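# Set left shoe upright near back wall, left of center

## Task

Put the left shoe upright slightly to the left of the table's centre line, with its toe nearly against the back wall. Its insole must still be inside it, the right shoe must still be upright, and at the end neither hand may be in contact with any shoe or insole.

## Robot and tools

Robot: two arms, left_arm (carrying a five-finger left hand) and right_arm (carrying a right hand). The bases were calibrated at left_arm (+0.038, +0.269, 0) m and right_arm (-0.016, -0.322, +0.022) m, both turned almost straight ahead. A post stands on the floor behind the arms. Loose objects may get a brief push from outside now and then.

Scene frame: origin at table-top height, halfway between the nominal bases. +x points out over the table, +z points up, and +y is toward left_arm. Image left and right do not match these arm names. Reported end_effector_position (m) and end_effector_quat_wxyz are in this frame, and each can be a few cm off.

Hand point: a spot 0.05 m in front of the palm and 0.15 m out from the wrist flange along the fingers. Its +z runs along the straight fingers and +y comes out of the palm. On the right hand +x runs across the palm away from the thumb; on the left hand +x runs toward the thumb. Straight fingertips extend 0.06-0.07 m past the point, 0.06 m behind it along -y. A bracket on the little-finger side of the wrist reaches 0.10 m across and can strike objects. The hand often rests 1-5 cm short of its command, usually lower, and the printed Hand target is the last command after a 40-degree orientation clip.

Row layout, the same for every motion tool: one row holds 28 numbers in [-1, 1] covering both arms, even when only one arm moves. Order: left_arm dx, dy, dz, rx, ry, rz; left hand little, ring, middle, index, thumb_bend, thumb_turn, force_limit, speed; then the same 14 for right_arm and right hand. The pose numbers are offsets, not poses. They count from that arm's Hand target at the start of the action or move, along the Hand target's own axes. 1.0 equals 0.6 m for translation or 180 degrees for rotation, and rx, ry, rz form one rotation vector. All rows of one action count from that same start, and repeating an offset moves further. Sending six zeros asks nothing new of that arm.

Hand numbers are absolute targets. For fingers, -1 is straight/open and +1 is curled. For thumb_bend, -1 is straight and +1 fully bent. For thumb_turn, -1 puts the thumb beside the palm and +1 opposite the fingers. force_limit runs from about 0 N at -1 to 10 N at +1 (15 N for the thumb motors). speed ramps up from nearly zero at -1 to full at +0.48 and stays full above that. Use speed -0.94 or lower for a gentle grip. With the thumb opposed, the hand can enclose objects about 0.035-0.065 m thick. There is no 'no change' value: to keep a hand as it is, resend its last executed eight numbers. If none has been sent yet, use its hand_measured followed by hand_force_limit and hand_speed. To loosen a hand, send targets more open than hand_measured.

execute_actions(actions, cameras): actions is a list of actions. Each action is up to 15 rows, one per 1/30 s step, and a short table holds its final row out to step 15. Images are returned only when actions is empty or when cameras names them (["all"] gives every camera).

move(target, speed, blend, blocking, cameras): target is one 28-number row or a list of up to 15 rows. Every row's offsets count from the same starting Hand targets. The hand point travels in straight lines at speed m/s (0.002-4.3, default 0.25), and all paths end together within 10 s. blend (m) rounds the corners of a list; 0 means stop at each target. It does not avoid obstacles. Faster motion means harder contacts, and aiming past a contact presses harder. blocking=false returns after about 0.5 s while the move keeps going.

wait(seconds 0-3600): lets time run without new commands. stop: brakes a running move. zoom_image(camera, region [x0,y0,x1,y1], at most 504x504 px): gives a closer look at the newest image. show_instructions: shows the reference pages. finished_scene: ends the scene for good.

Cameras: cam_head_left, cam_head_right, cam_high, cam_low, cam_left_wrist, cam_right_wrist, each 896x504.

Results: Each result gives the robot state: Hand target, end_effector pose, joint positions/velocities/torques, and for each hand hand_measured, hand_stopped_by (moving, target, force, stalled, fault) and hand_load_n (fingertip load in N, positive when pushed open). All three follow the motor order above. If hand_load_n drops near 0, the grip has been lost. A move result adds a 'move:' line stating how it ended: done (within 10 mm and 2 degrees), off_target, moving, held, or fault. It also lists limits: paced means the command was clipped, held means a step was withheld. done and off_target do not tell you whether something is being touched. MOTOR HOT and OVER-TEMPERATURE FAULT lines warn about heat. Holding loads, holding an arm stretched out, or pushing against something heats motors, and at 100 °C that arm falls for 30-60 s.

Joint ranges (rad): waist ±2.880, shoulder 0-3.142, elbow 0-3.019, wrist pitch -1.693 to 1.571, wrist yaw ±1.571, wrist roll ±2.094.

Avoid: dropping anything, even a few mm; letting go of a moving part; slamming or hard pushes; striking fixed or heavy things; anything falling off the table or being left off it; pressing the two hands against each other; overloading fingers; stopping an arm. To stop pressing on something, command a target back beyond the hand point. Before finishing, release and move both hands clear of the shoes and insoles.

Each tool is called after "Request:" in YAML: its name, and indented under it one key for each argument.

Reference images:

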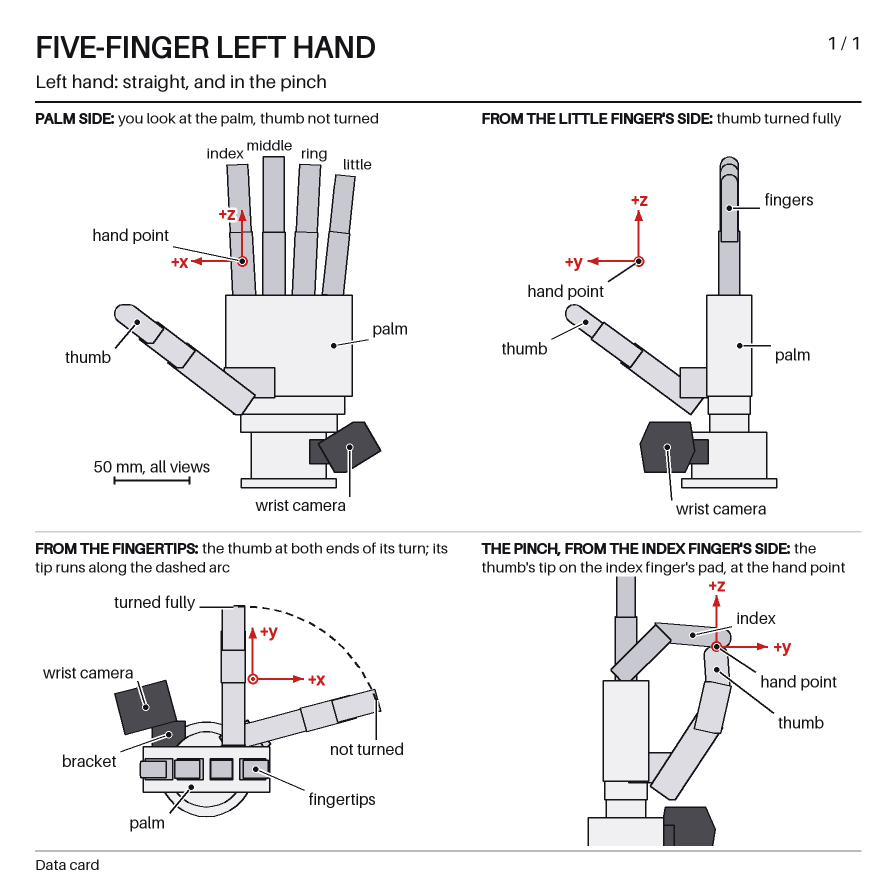

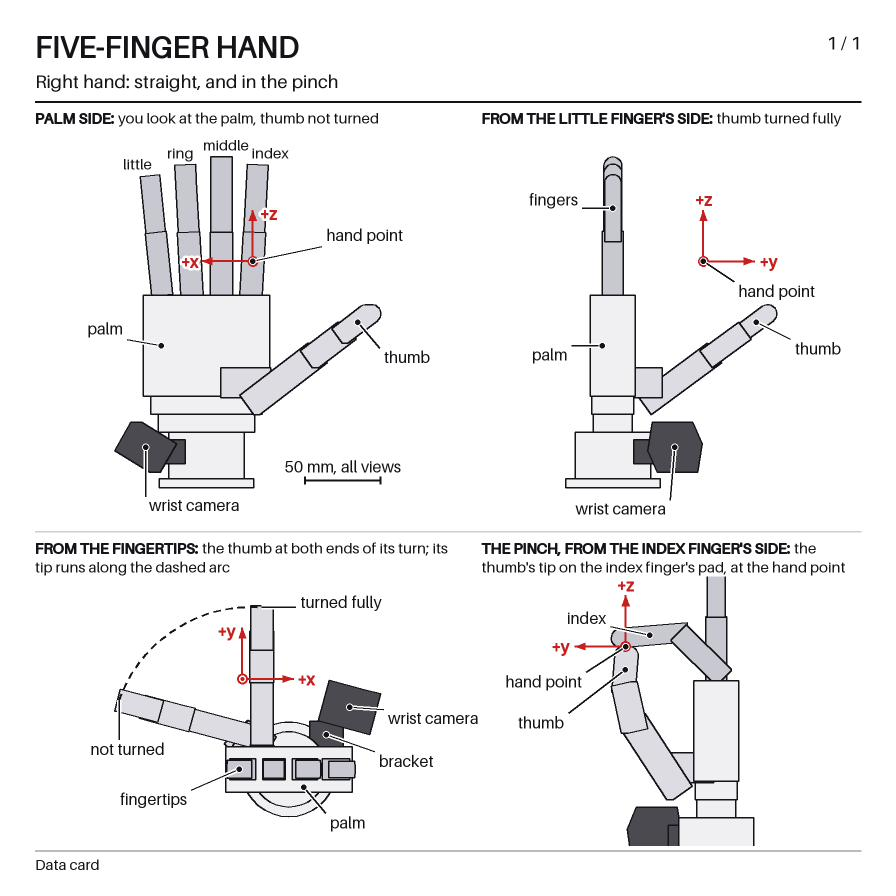

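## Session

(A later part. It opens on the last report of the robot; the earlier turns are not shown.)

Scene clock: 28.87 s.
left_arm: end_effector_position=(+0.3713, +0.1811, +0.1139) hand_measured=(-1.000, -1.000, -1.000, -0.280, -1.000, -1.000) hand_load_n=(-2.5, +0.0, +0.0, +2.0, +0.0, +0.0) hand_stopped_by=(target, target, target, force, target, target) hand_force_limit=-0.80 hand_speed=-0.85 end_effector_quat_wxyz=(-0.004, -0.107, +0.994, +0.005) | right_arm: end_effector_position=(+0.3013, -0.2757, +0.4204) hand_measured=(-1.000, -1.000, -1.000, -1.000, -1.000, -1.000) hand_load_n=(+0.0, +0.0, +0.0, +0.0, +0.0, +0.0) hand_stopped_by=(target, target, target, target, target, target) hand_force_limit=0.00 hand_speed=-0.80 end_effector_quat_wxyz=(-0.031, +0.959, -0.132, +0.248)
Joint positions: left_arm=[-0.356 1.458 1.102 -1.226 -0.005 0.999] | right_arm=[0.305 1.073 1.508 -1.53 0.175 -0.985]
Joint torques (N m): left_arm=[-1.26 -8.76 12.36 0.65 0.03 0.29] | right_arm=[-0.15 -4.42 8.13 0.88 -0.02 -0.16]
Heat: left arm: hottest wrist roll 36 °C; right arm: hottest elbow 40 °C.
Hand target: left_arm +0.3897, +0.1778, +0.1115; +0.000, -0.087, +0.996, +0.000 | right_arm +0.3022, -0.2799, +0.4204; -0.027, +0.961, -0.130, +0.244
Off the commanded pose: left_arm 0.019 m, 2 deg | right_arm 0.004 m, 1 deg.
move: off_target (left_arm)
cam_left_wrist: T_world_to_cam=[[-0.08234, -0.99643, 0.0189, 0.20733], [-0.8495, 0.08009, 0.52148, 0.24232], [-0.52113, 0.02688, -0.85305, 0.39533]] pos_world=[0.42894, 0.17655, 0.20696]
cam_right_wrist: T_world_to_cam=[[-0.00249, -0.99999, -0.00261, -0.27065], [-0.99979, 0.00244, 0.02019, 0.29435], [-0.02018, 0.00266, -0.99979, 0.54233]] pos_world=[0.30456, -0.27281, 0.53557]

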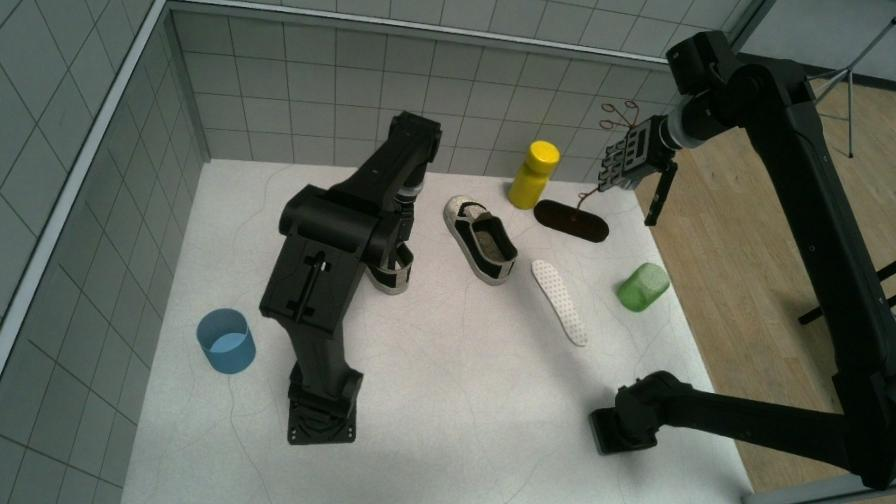

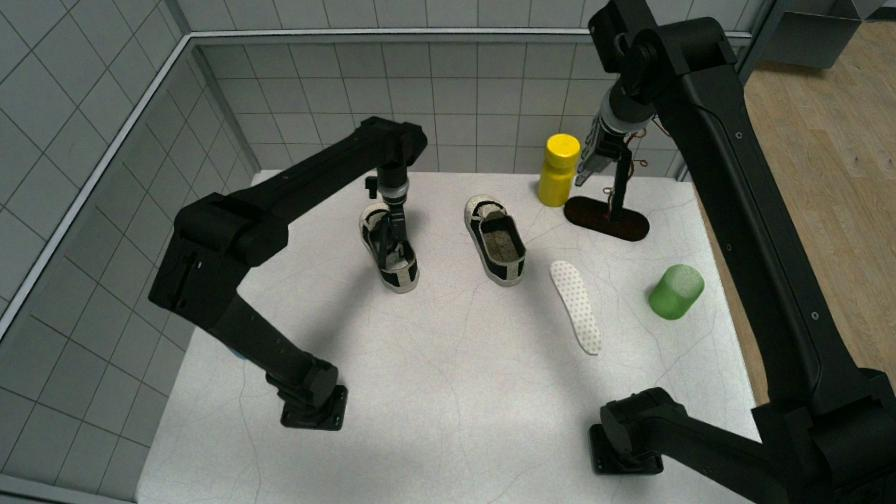

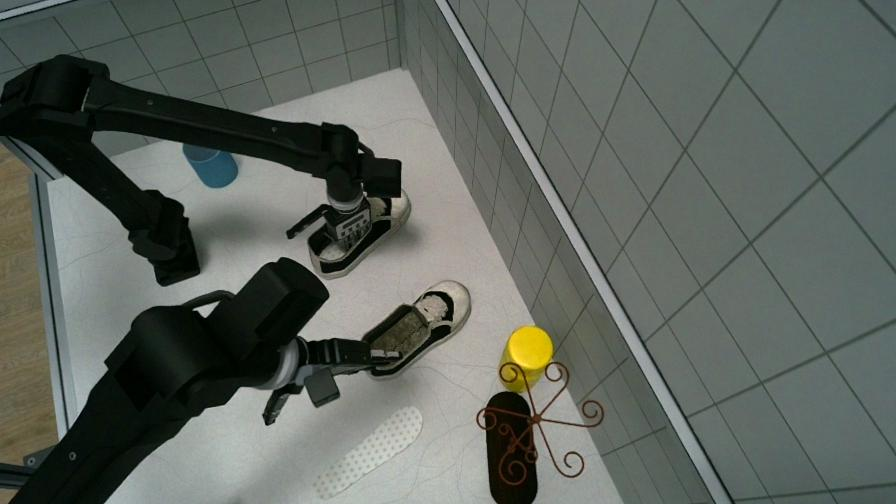

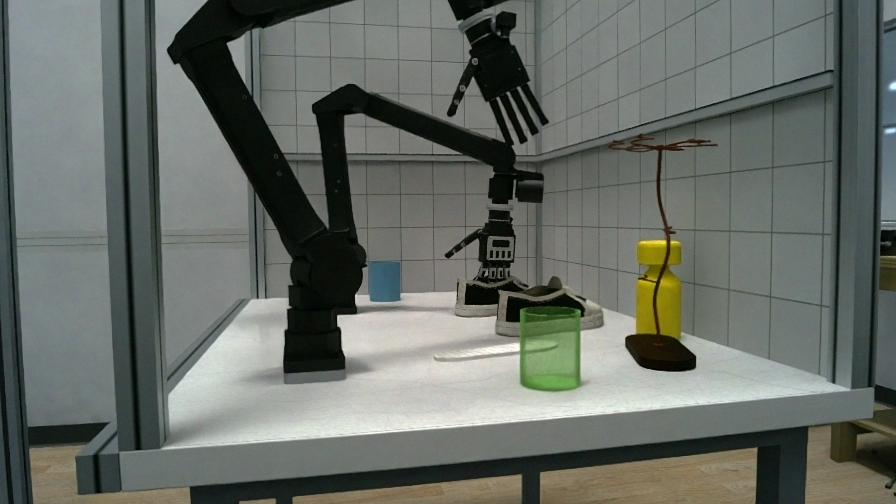

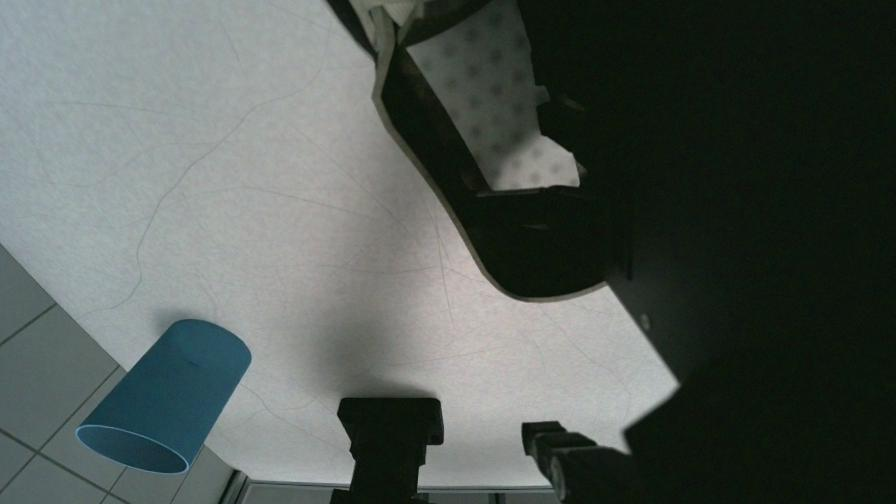

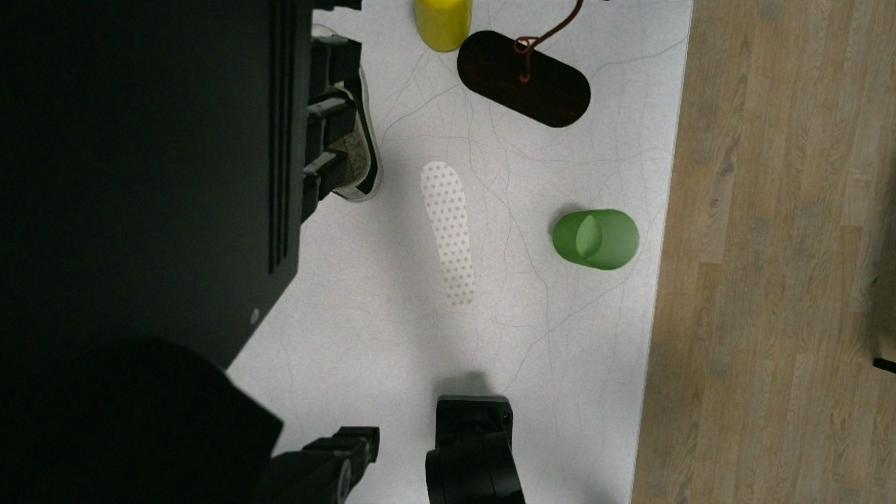

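Request:
move:
  target: [-0.081,-0.024,0,0,0,0.133,-1,-1,-1,-0.25,-1,-1,-0.8,-0.85,0,0,0,0,0,0,-1,-1,-1,-1,-1,-1,0,-0.8]
  speed: 0.08
  cameras: ["cam_high","cam_low","cam_head_right","cam_head_left"]

Request:
zoom_image:
  camera: "cam_head_right"
  region: [330, 150, 550, 300]

Request:
zoom_image:
  camera: "cam_high"
  region: [280, 150, 480, 350]

Scene clock: 32.90 s.
left_arm: end_effector_position=(+0.4189, +0.1865, +0.1129) hand_measured=(-1.000, -1.000, -1.000, -0.278, -1.000, -1.000) hand_load_n=(-2.5, +0.0, +0.0, +0.5, +0.0, +0.0) hand_stopped_by=(target, target, target, force, target, target) hand_force_limit=-0.80 hand_speed=-0.85 end_effector_quat_wxyz=(-0.009, +0.095, +0.995, +0.009) | right_arm: end_effector_position=(+0.3013, -0.2757, +0.4204) hand_measured=(-1.000, -1.000, -1.000, -1.000, -1.000, -1.000) hand_load_n=(+0.0, +0.0, +0.0, +0.0, +0.0, +0.0) hand_stopped_by=(target, target, target, target, target, target) hand_force_limit=0.00 hand_speed=-0.80 end_effector_quat_wxyz=(-0.031, +0.959, -0.132, +0.248)
Joint positions: left_arm=[-0.356 1.53 1.176 -1.24 -0.013 1.403] | right_arm=[0.305 1.073 1.508 -1.53 0.175 -0.985]
Joint torques (N m): left_arm=[-2.78 -9.47 13.09 0.84 0.29 0.27] | right_arm=[-0.21 -4.37 8.13 0.88 -0.02 -0.15]
Heat: left arm: hottest wrist roll 36 °C; right arm: hottest elbow 40 °C.
Hand target: left_arm +0.4400, +0.1721, +0.1115; +0.000, +0.121, +0.993, +0.000 | right_arm +0.3022, -0.2799, +0.4204; -0.027, +0.961, -0.130, +0.244
Off the commanded pose: left_arm 0.026 m, 3 deg | right_arm 0.004 m, 1 deg.
move: off_target (left_arm)
Images, in order (width x height): cam_head_left 896x504, cam_head_right 896x504, cam_high 896x504, cam_low 896x504.

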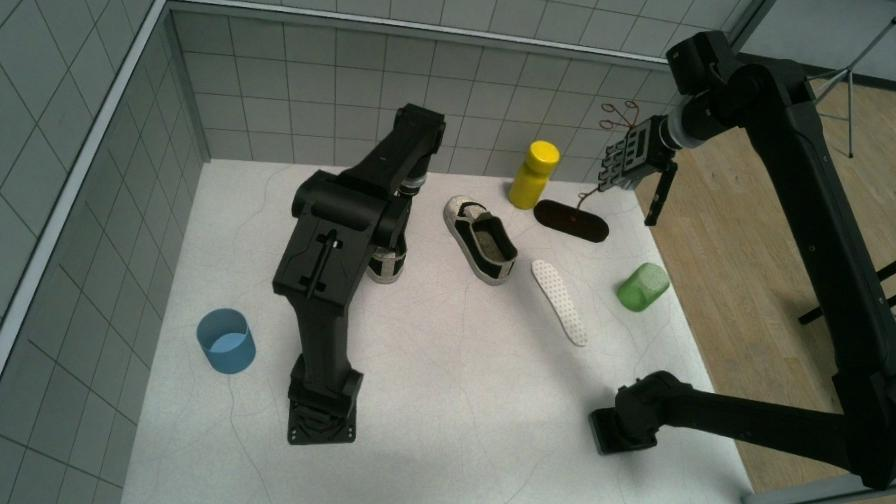

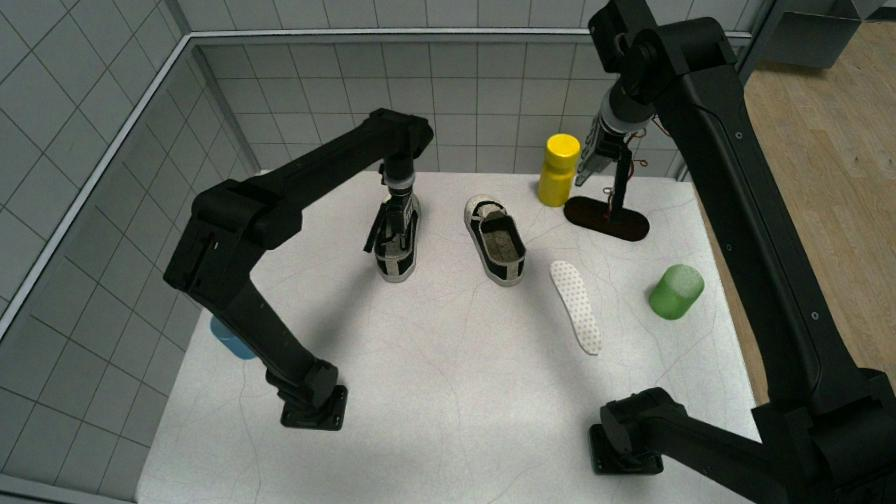

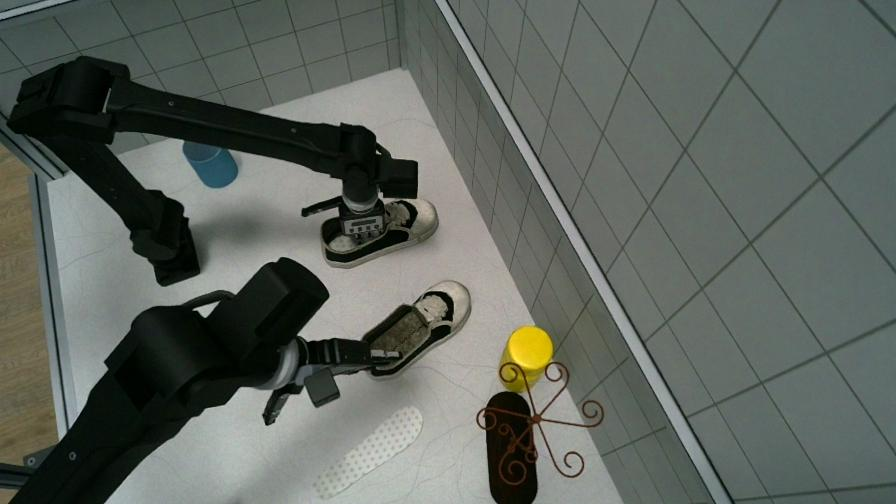

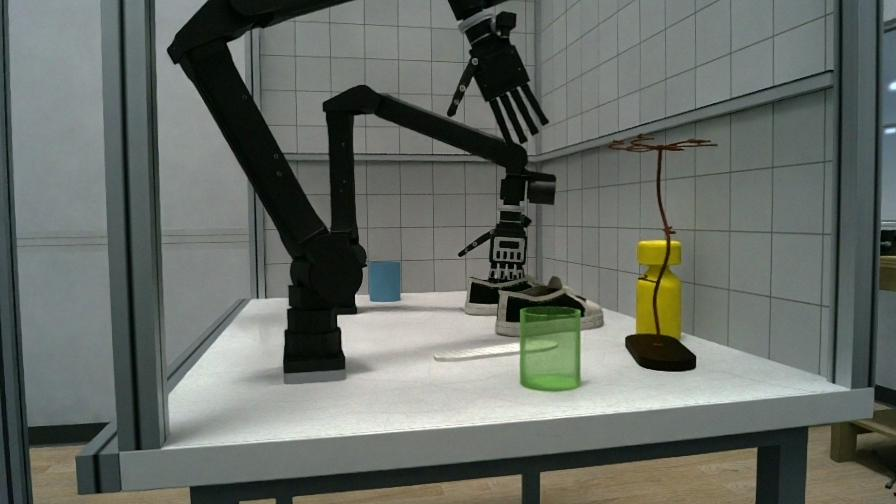

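Scaled by 2.291 from the camera's image (finer frame: 1280x720).

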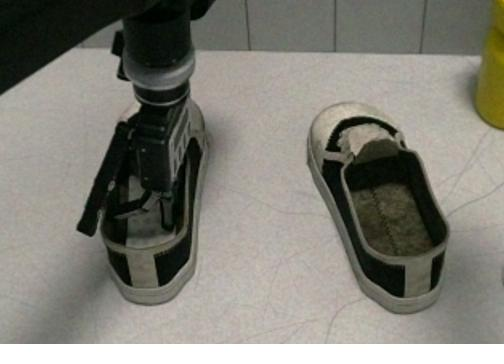

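Scaled by 2.520 from the camera's image (finer frame: 1280x720).

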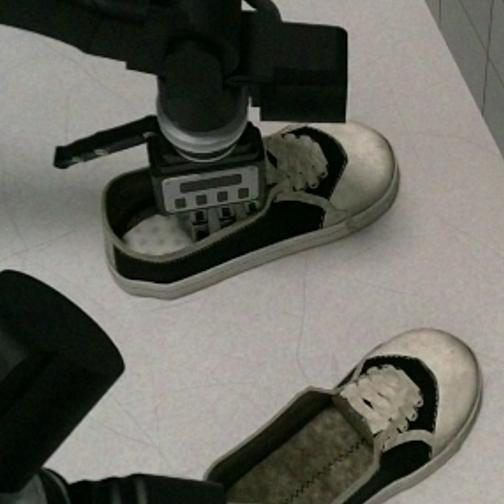

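Request:
move:
  target: [-0.115,-0.049,-0.011,0,0,0,-1,-1,-1,-0.25,-1,-1,-0.8,-0.85,0,0,0,0,0,0,-1,-1,-1,-1,-1,-1,0,-0.8]
  speed: 0.06
  cameras: ["cam_high","cam_low","cam_head_right","cam_head_left"]

Request:
zoom_image:
  camera: "cam_head_right"
  region: [330, 150, 550, 300]

Request:
zoom_image:
  camera: "cam_high"
  region: [280, 150, 500, 370]

Scene clock: 35.37 s.
left_arm: end_effector_position=(+0.4816, +0.1451, +0.1152) hand_measured=(-1.000, -1.000, -1.000, -0.280, -1.000, -1.000) hand_load_n=(-2.0, +0.0, +0.0, +1.5, +0.0, +0.0) hand_stopped_by=(target, target, target, force, target, target) hand_force_limit=-0.80 hand_speed=-0.85 end_effector_quat_wxyz=(-0.015, +0.112, +0.994, +0.008) | right_arm: end_effector_position=(+0.3013, -0.2757, +0.4204) hand_measured=(-1.000, -1.000, -1.000, -1.000, -1.000, -1.000) hand_load_n=(+0.0, +0.0, +0.0, +0.0, +0.0, +0.0) hand_stopped_by=(target, target, target, target, target, target) hand_force_limit=0.00 hand_speed=-0.80 end_effector_quat_wxyz=(-0.031, +0.959, -0.132, +0.248)
Joint positions: left_arm=[-0.391 1.712 1.408 -1.3 -0.008 1.404] | right_arm=[0.305 1.073 1.508 -1.53 0.175 -0.985]
Joint torques (N m): left_arm=[-2.9 -12.92 14.11 0.5 0.16 -0.15] | right_arm=[-0.15 -4.37 8.1 0.85 -0.01 -0.16]
Heat: left arm: hottest wrist roll 36 °C; right arm: hottest elbow 40 °C.
Hand target: left_arm +0.4998, +0.1270, +0.1181; +0.000, +0.121, +0.993, +0.000 | right_arm +0.3022, -0.2799, +0.4204; -0.027, +0.961, -0.130, +0.244
Off the commanded pose: left_arm 0.026 m, 2 deg | right_arm 0.004 m, 1 deg.
move: off_target (left_arm)
Images, in order (width x height): cam_head_left 896x504, cam_head_right 896x504, cam_high 896x504, cam_low 896x504.

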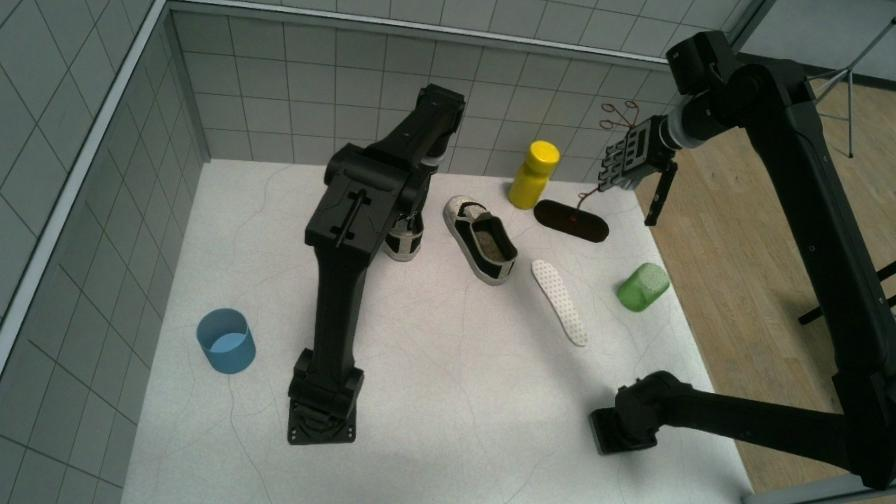

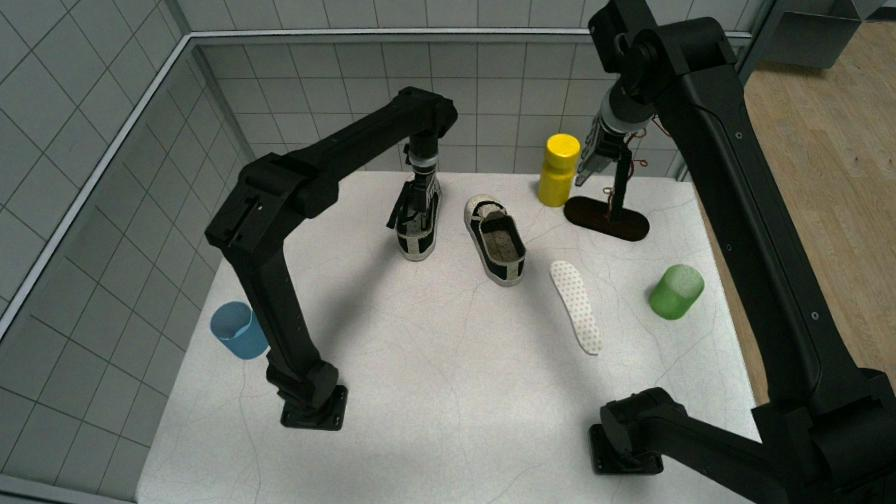

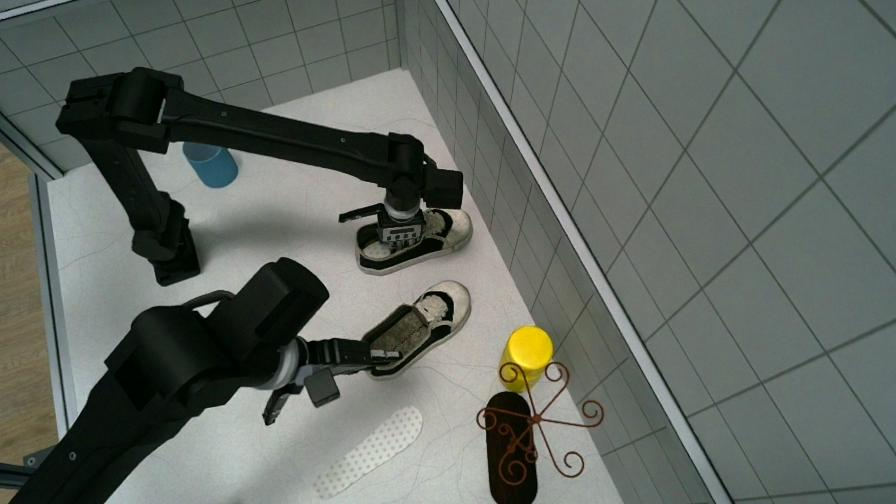

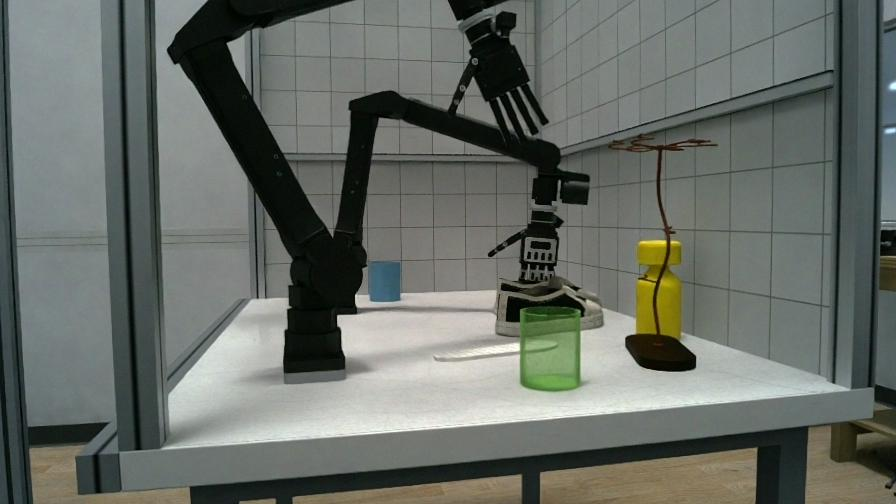

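Scaled by 2.291 from the camera's image (finer frame: 1280x720).

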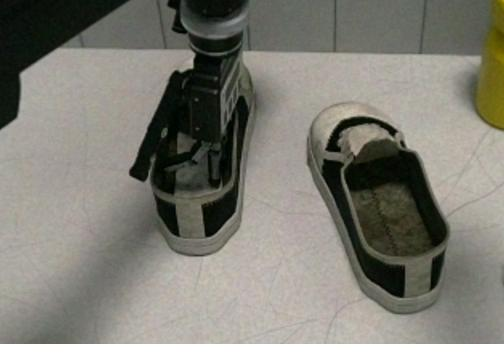

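Scaled by 2.291 from the camera's image (finer frame: 1280x720).

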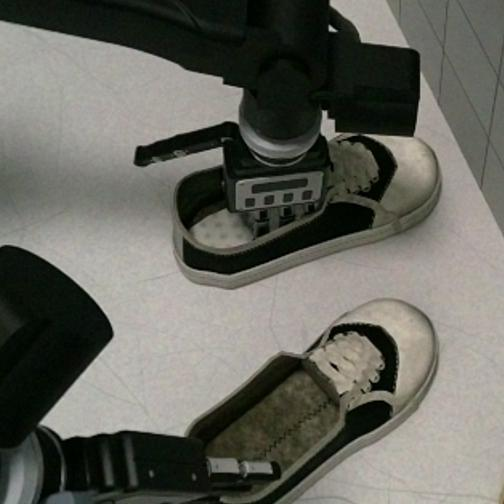

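Request:
zoom_image:
  camera: "cam_high"
  region: [420, 180, 540, 280]

Request:
zoom_image:
  camera: "cam_low"
  region: [480, 230, 660, 350]

Request:
zoom_image:
  camera: "cam_head_right"
  region: [380, 130, 500, 230]

Scaled by 4.200 from the camera's image (finer frame: 1280x720).

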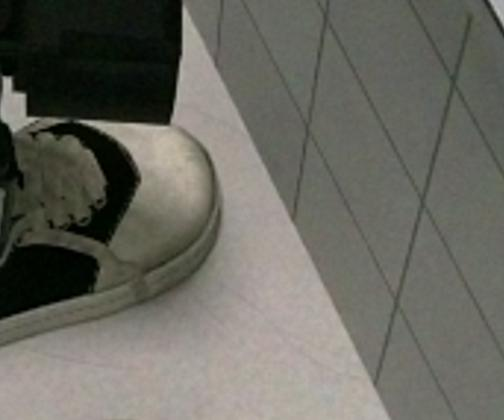

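Scaled by 2.800 from the camera's image (finer frame: 1280x720).

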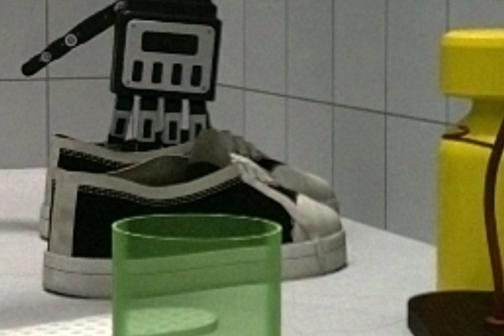

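Scaled by 4.200 from the camera's image (finer frame: 1280x720).

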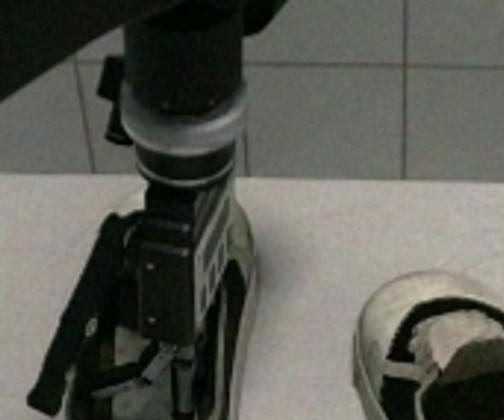

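Request:
move:
  target: [-0.0357,0.0088,-0.004,0,0,0,-1,-1,-1,-0.25,-1,-1,-0.8,-0.85,0,0,0,0,0,0,-1,-1,-1,-1,-1,-1,0,-0.8]
  speed: 0.04
  cameras: ["cam_high","cam_low","cam_head_right","cam_head_left"]

Request:
zoom_image:
  camera: "cam_high"
  region: [420, 180, 540, 280]

Scene clock: 37.10 s.
left_arm: end_effector_position=(+0.5004, +0.1367, +0.1164) hand_measured=(-1.000, -1.000, -1.000, -0.280, -1.000, -1.000) hand_load_n=(-1.5, +0.0, +0.0, +1.5, +0.0, +0.0) hand_stopped_by=(target, target, target, force, target, target) hand_force_limit=-0.80 hand_speed=-0.85 end_effector_quat_wxyz=(-0.016, +0.112, +0.994, +0.007) | right_arm: end_effector_position=(+0.3013, -0.2757, +0.4204) hand_measured=(-1.000, -1.000, -1.000, -1.000, -1.000, -1.000) hand_load_n=(+0.0, +0.0, +0.0, +0.0, +0.0, +0.0) hand_stopped_by=(target, target, target, target, target, target) hand_force_limit=0.00 hand_speed=-0.80 end_effector_quat_wxyz=(-0.031, +0.959, -0.132, +0.248)
Joint positions: left_arm=[-0.391 1.764 1.481 -1.324 -0.005 1.404] | right_arm=[0.305 1.073 1.508 -1.53 0.175 -0.985]
Joint torques (N m): left_arm=[-1.79 -13.98 14.28 0.38 0.03 0.04] | right_arm=[-0.26 -4.37 8.13 0.88 -0.01 -0.16]
Heat: left arm: hottest wrist roll 36 °C; right arm: hottest elbow 41 °C.
Hand target: left_arm +0.5219, +0.1269, +0.1205; +0.000, +0.121, +0.993, +0.000 | right_arm +0.3022, -0.2799, +0.4204; -0.027, +0.961, -0.130, +0.244
Off the commanded pose: left_arm 0.024 m, 2 deg | right_arm 0.004 m, 1 deg.
move: off_target (left_arm)
Images, in order (width x height): cam_head_left 896x504, cam_head_right 896x504, cam_high 896x504, cam_low 896x504.

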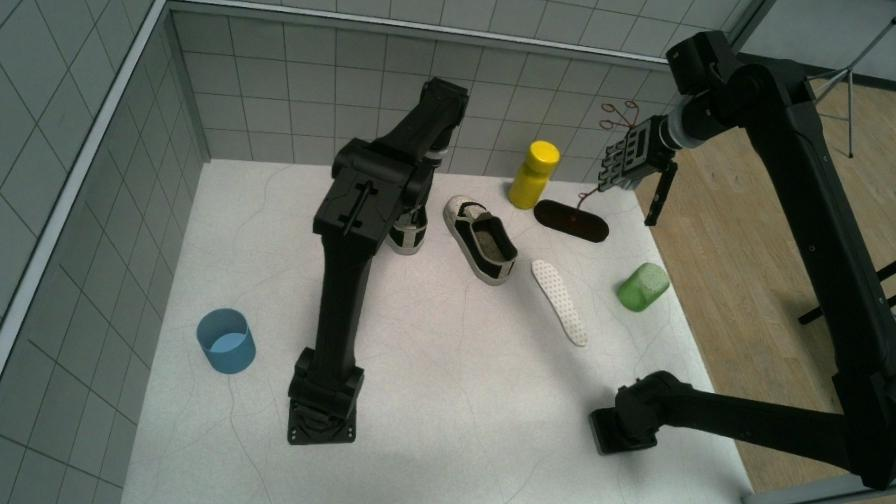

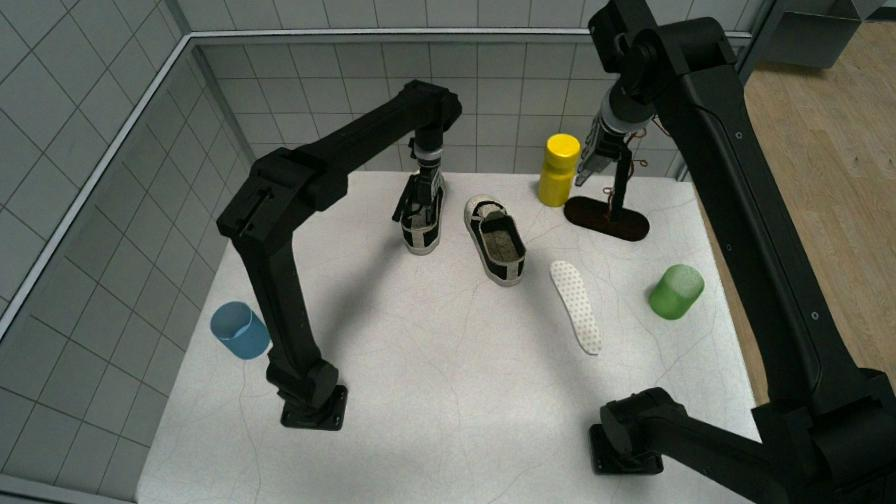

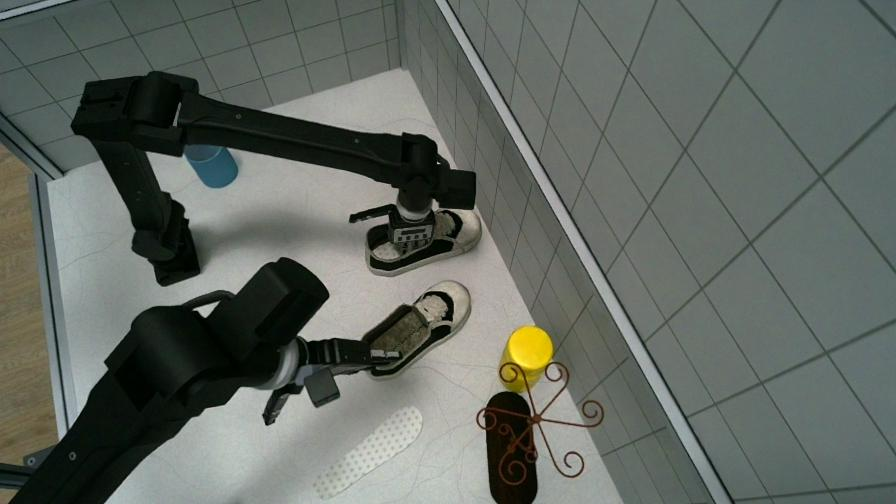

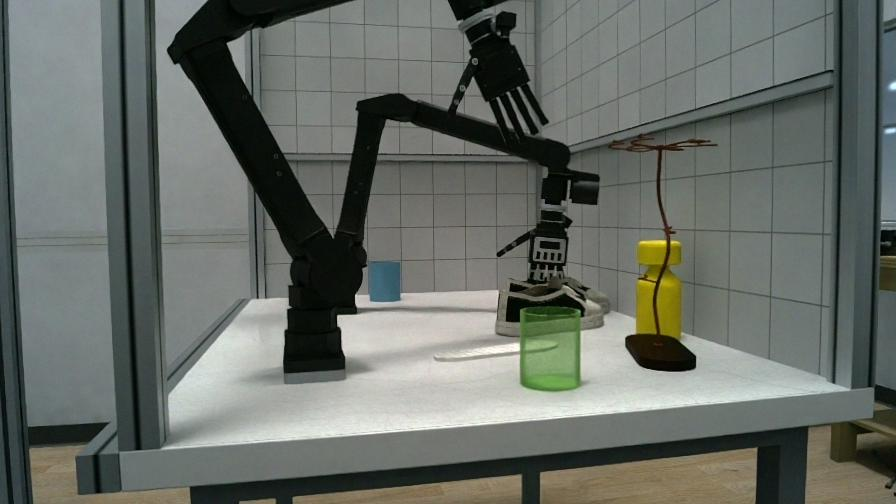

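Scaled by 4.200 from the camera's image (finer frame: 1280x720).

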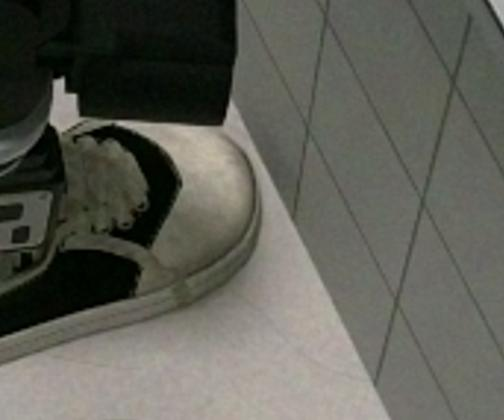

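Request:
move:
  target: [-0.0105,0.003,0,0,0,0,-1,-1,-1,-0.25,-1,-1,-0.8,-0.85,0,0,0,0,0,0,-1,-1,-1,-1,-1,-1,0,-0.8]
  speed: 0.03
  cameras: ["cam_high","cam_low","cam_head_right","cam_left_wrist"]

Request:
zoom_image:
  camera: "cam_high"
  region: [420, 180, 540, 280]

Request:
zoom_image:
  camera: "cam_head_right"
  region: [370, 130, 540, 300]

Scene clock: 38.97 s.
left_arm: end_effector_position=(+0.5058, +0.1344, +0.1167) hand_measured=(-1.000, -1.000, -1.000, -0.280, -1.000, -1.000) hand_load_n=(-2.0, +0.0, +0.0, +1.5, +0.0, +0.0) hand_stopped_by=(target, target, target, force, target, target) hand_force_limit=-0.80 hand_speed=-0.85 end_effector_quat_wxyz=(-0.016, +0.112, +0.994, +0.007) | right_arm: end_effector_position=(+0.3013, -0.2757, +0.4204) hand_measured=(-1.000, -1.000, -1.000, -1.000, -1.000, -1.000) hand_load_n=(+0.0, +0.0, +0.0, +0.0, +0.0, +0.0) hand_stopped_by=(target, target, target, target, target, target) hand_force_limit=0.00 hand_speed=-0.80 end_effector_quat_wxyz=(-0.031, +0.959, -0.132, +0.248)
Joint positions: left_arm=[-0.391 1.778 1.502 -1.33 -0.005 1.404] | right_arm=[0.305 1.073 1.508 -1.53 0.175 -0.985]
Joint torques (N m): left_arm=[-1.44 -14.39 14.42 0.47 -0.02 0.08] | right_arm=[-0.26 -4.37 8.12 0.87 -0.02 -0.16]
Heat: left arm: hottest wrist roll 36 °C; right arm: hottest elbow 41 °C.
Hand target: left_arm +0.5284, +0.1272, +0.1206; +0.000, +0.121, +0.993, +0.001 | right_arm +0.3022, -0.2799, +0.4204; -0.027, +0.961, -0.130, +0.244
Off the commanded pose: left_arm 0.024 m, 2 deg | right_arm 0.004 m, 1 deg.
move: off_target (left_arm)
cam_left_wrist: T_world_to_cam=[[-0.49812, -0.86668, 0.02717, 0.36372], [-0.72046, 0.43111, 0.54321, 0.24385], [-0.4825, 0.25101, -0.83916, 0.41778]] pos_world=[0.55844, 0.10524, 0.20824]
Images, in order (width x height): cam_head_right 896x504, cam_high 896x504, cam_low 896x504, cam_left_wrist 896x504.

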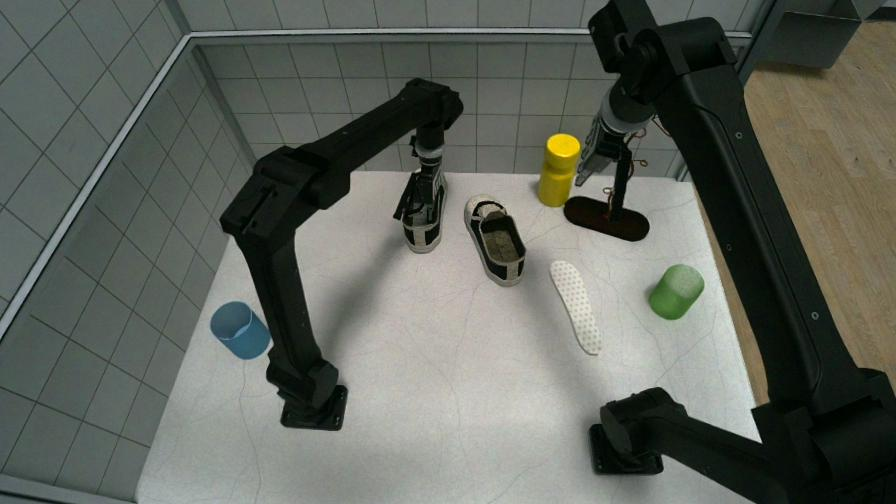

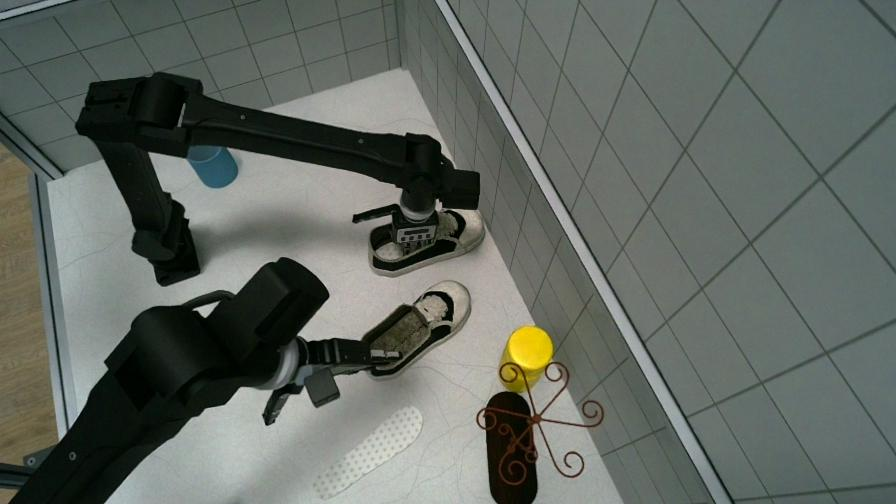

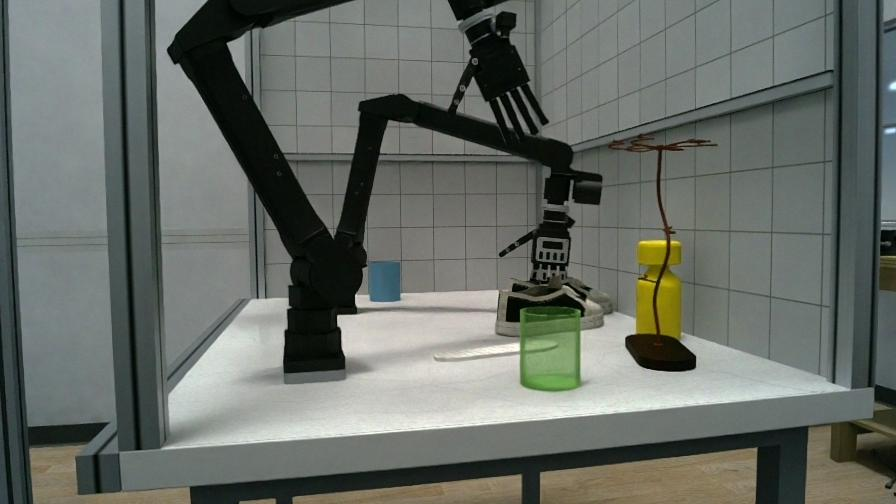

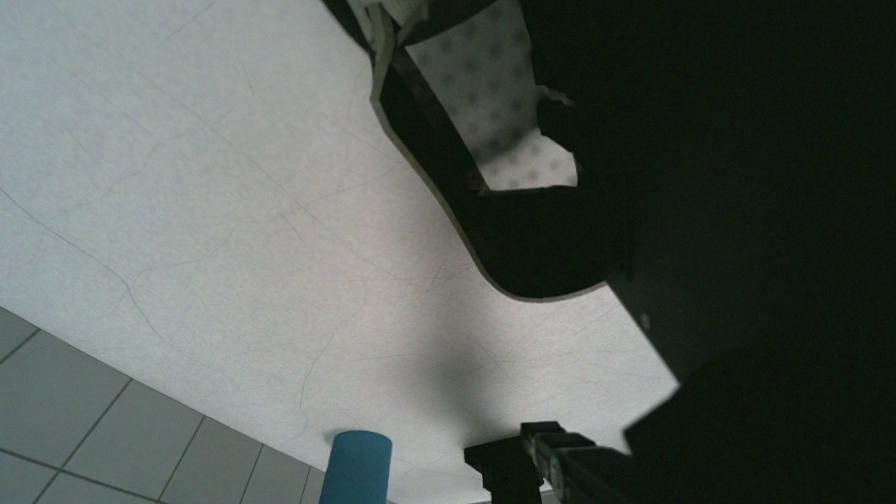

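Scaled by 4.200 from the camera's image (finer frame: 1280x720).

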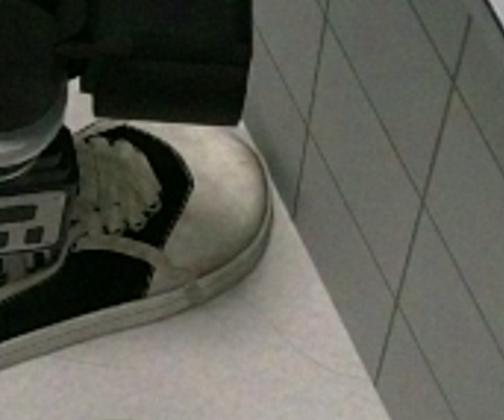

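Scaled by 2.965 from the camera's image (finer frame: 1280x720).

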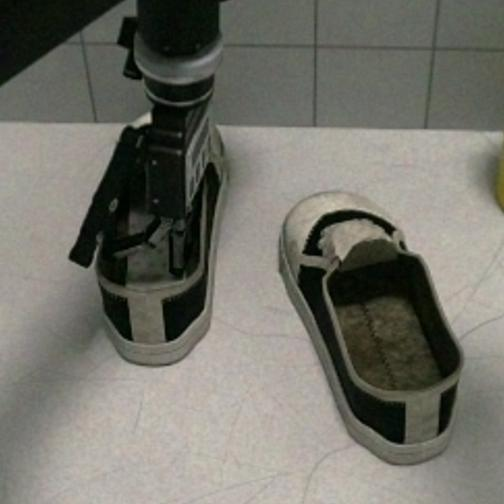

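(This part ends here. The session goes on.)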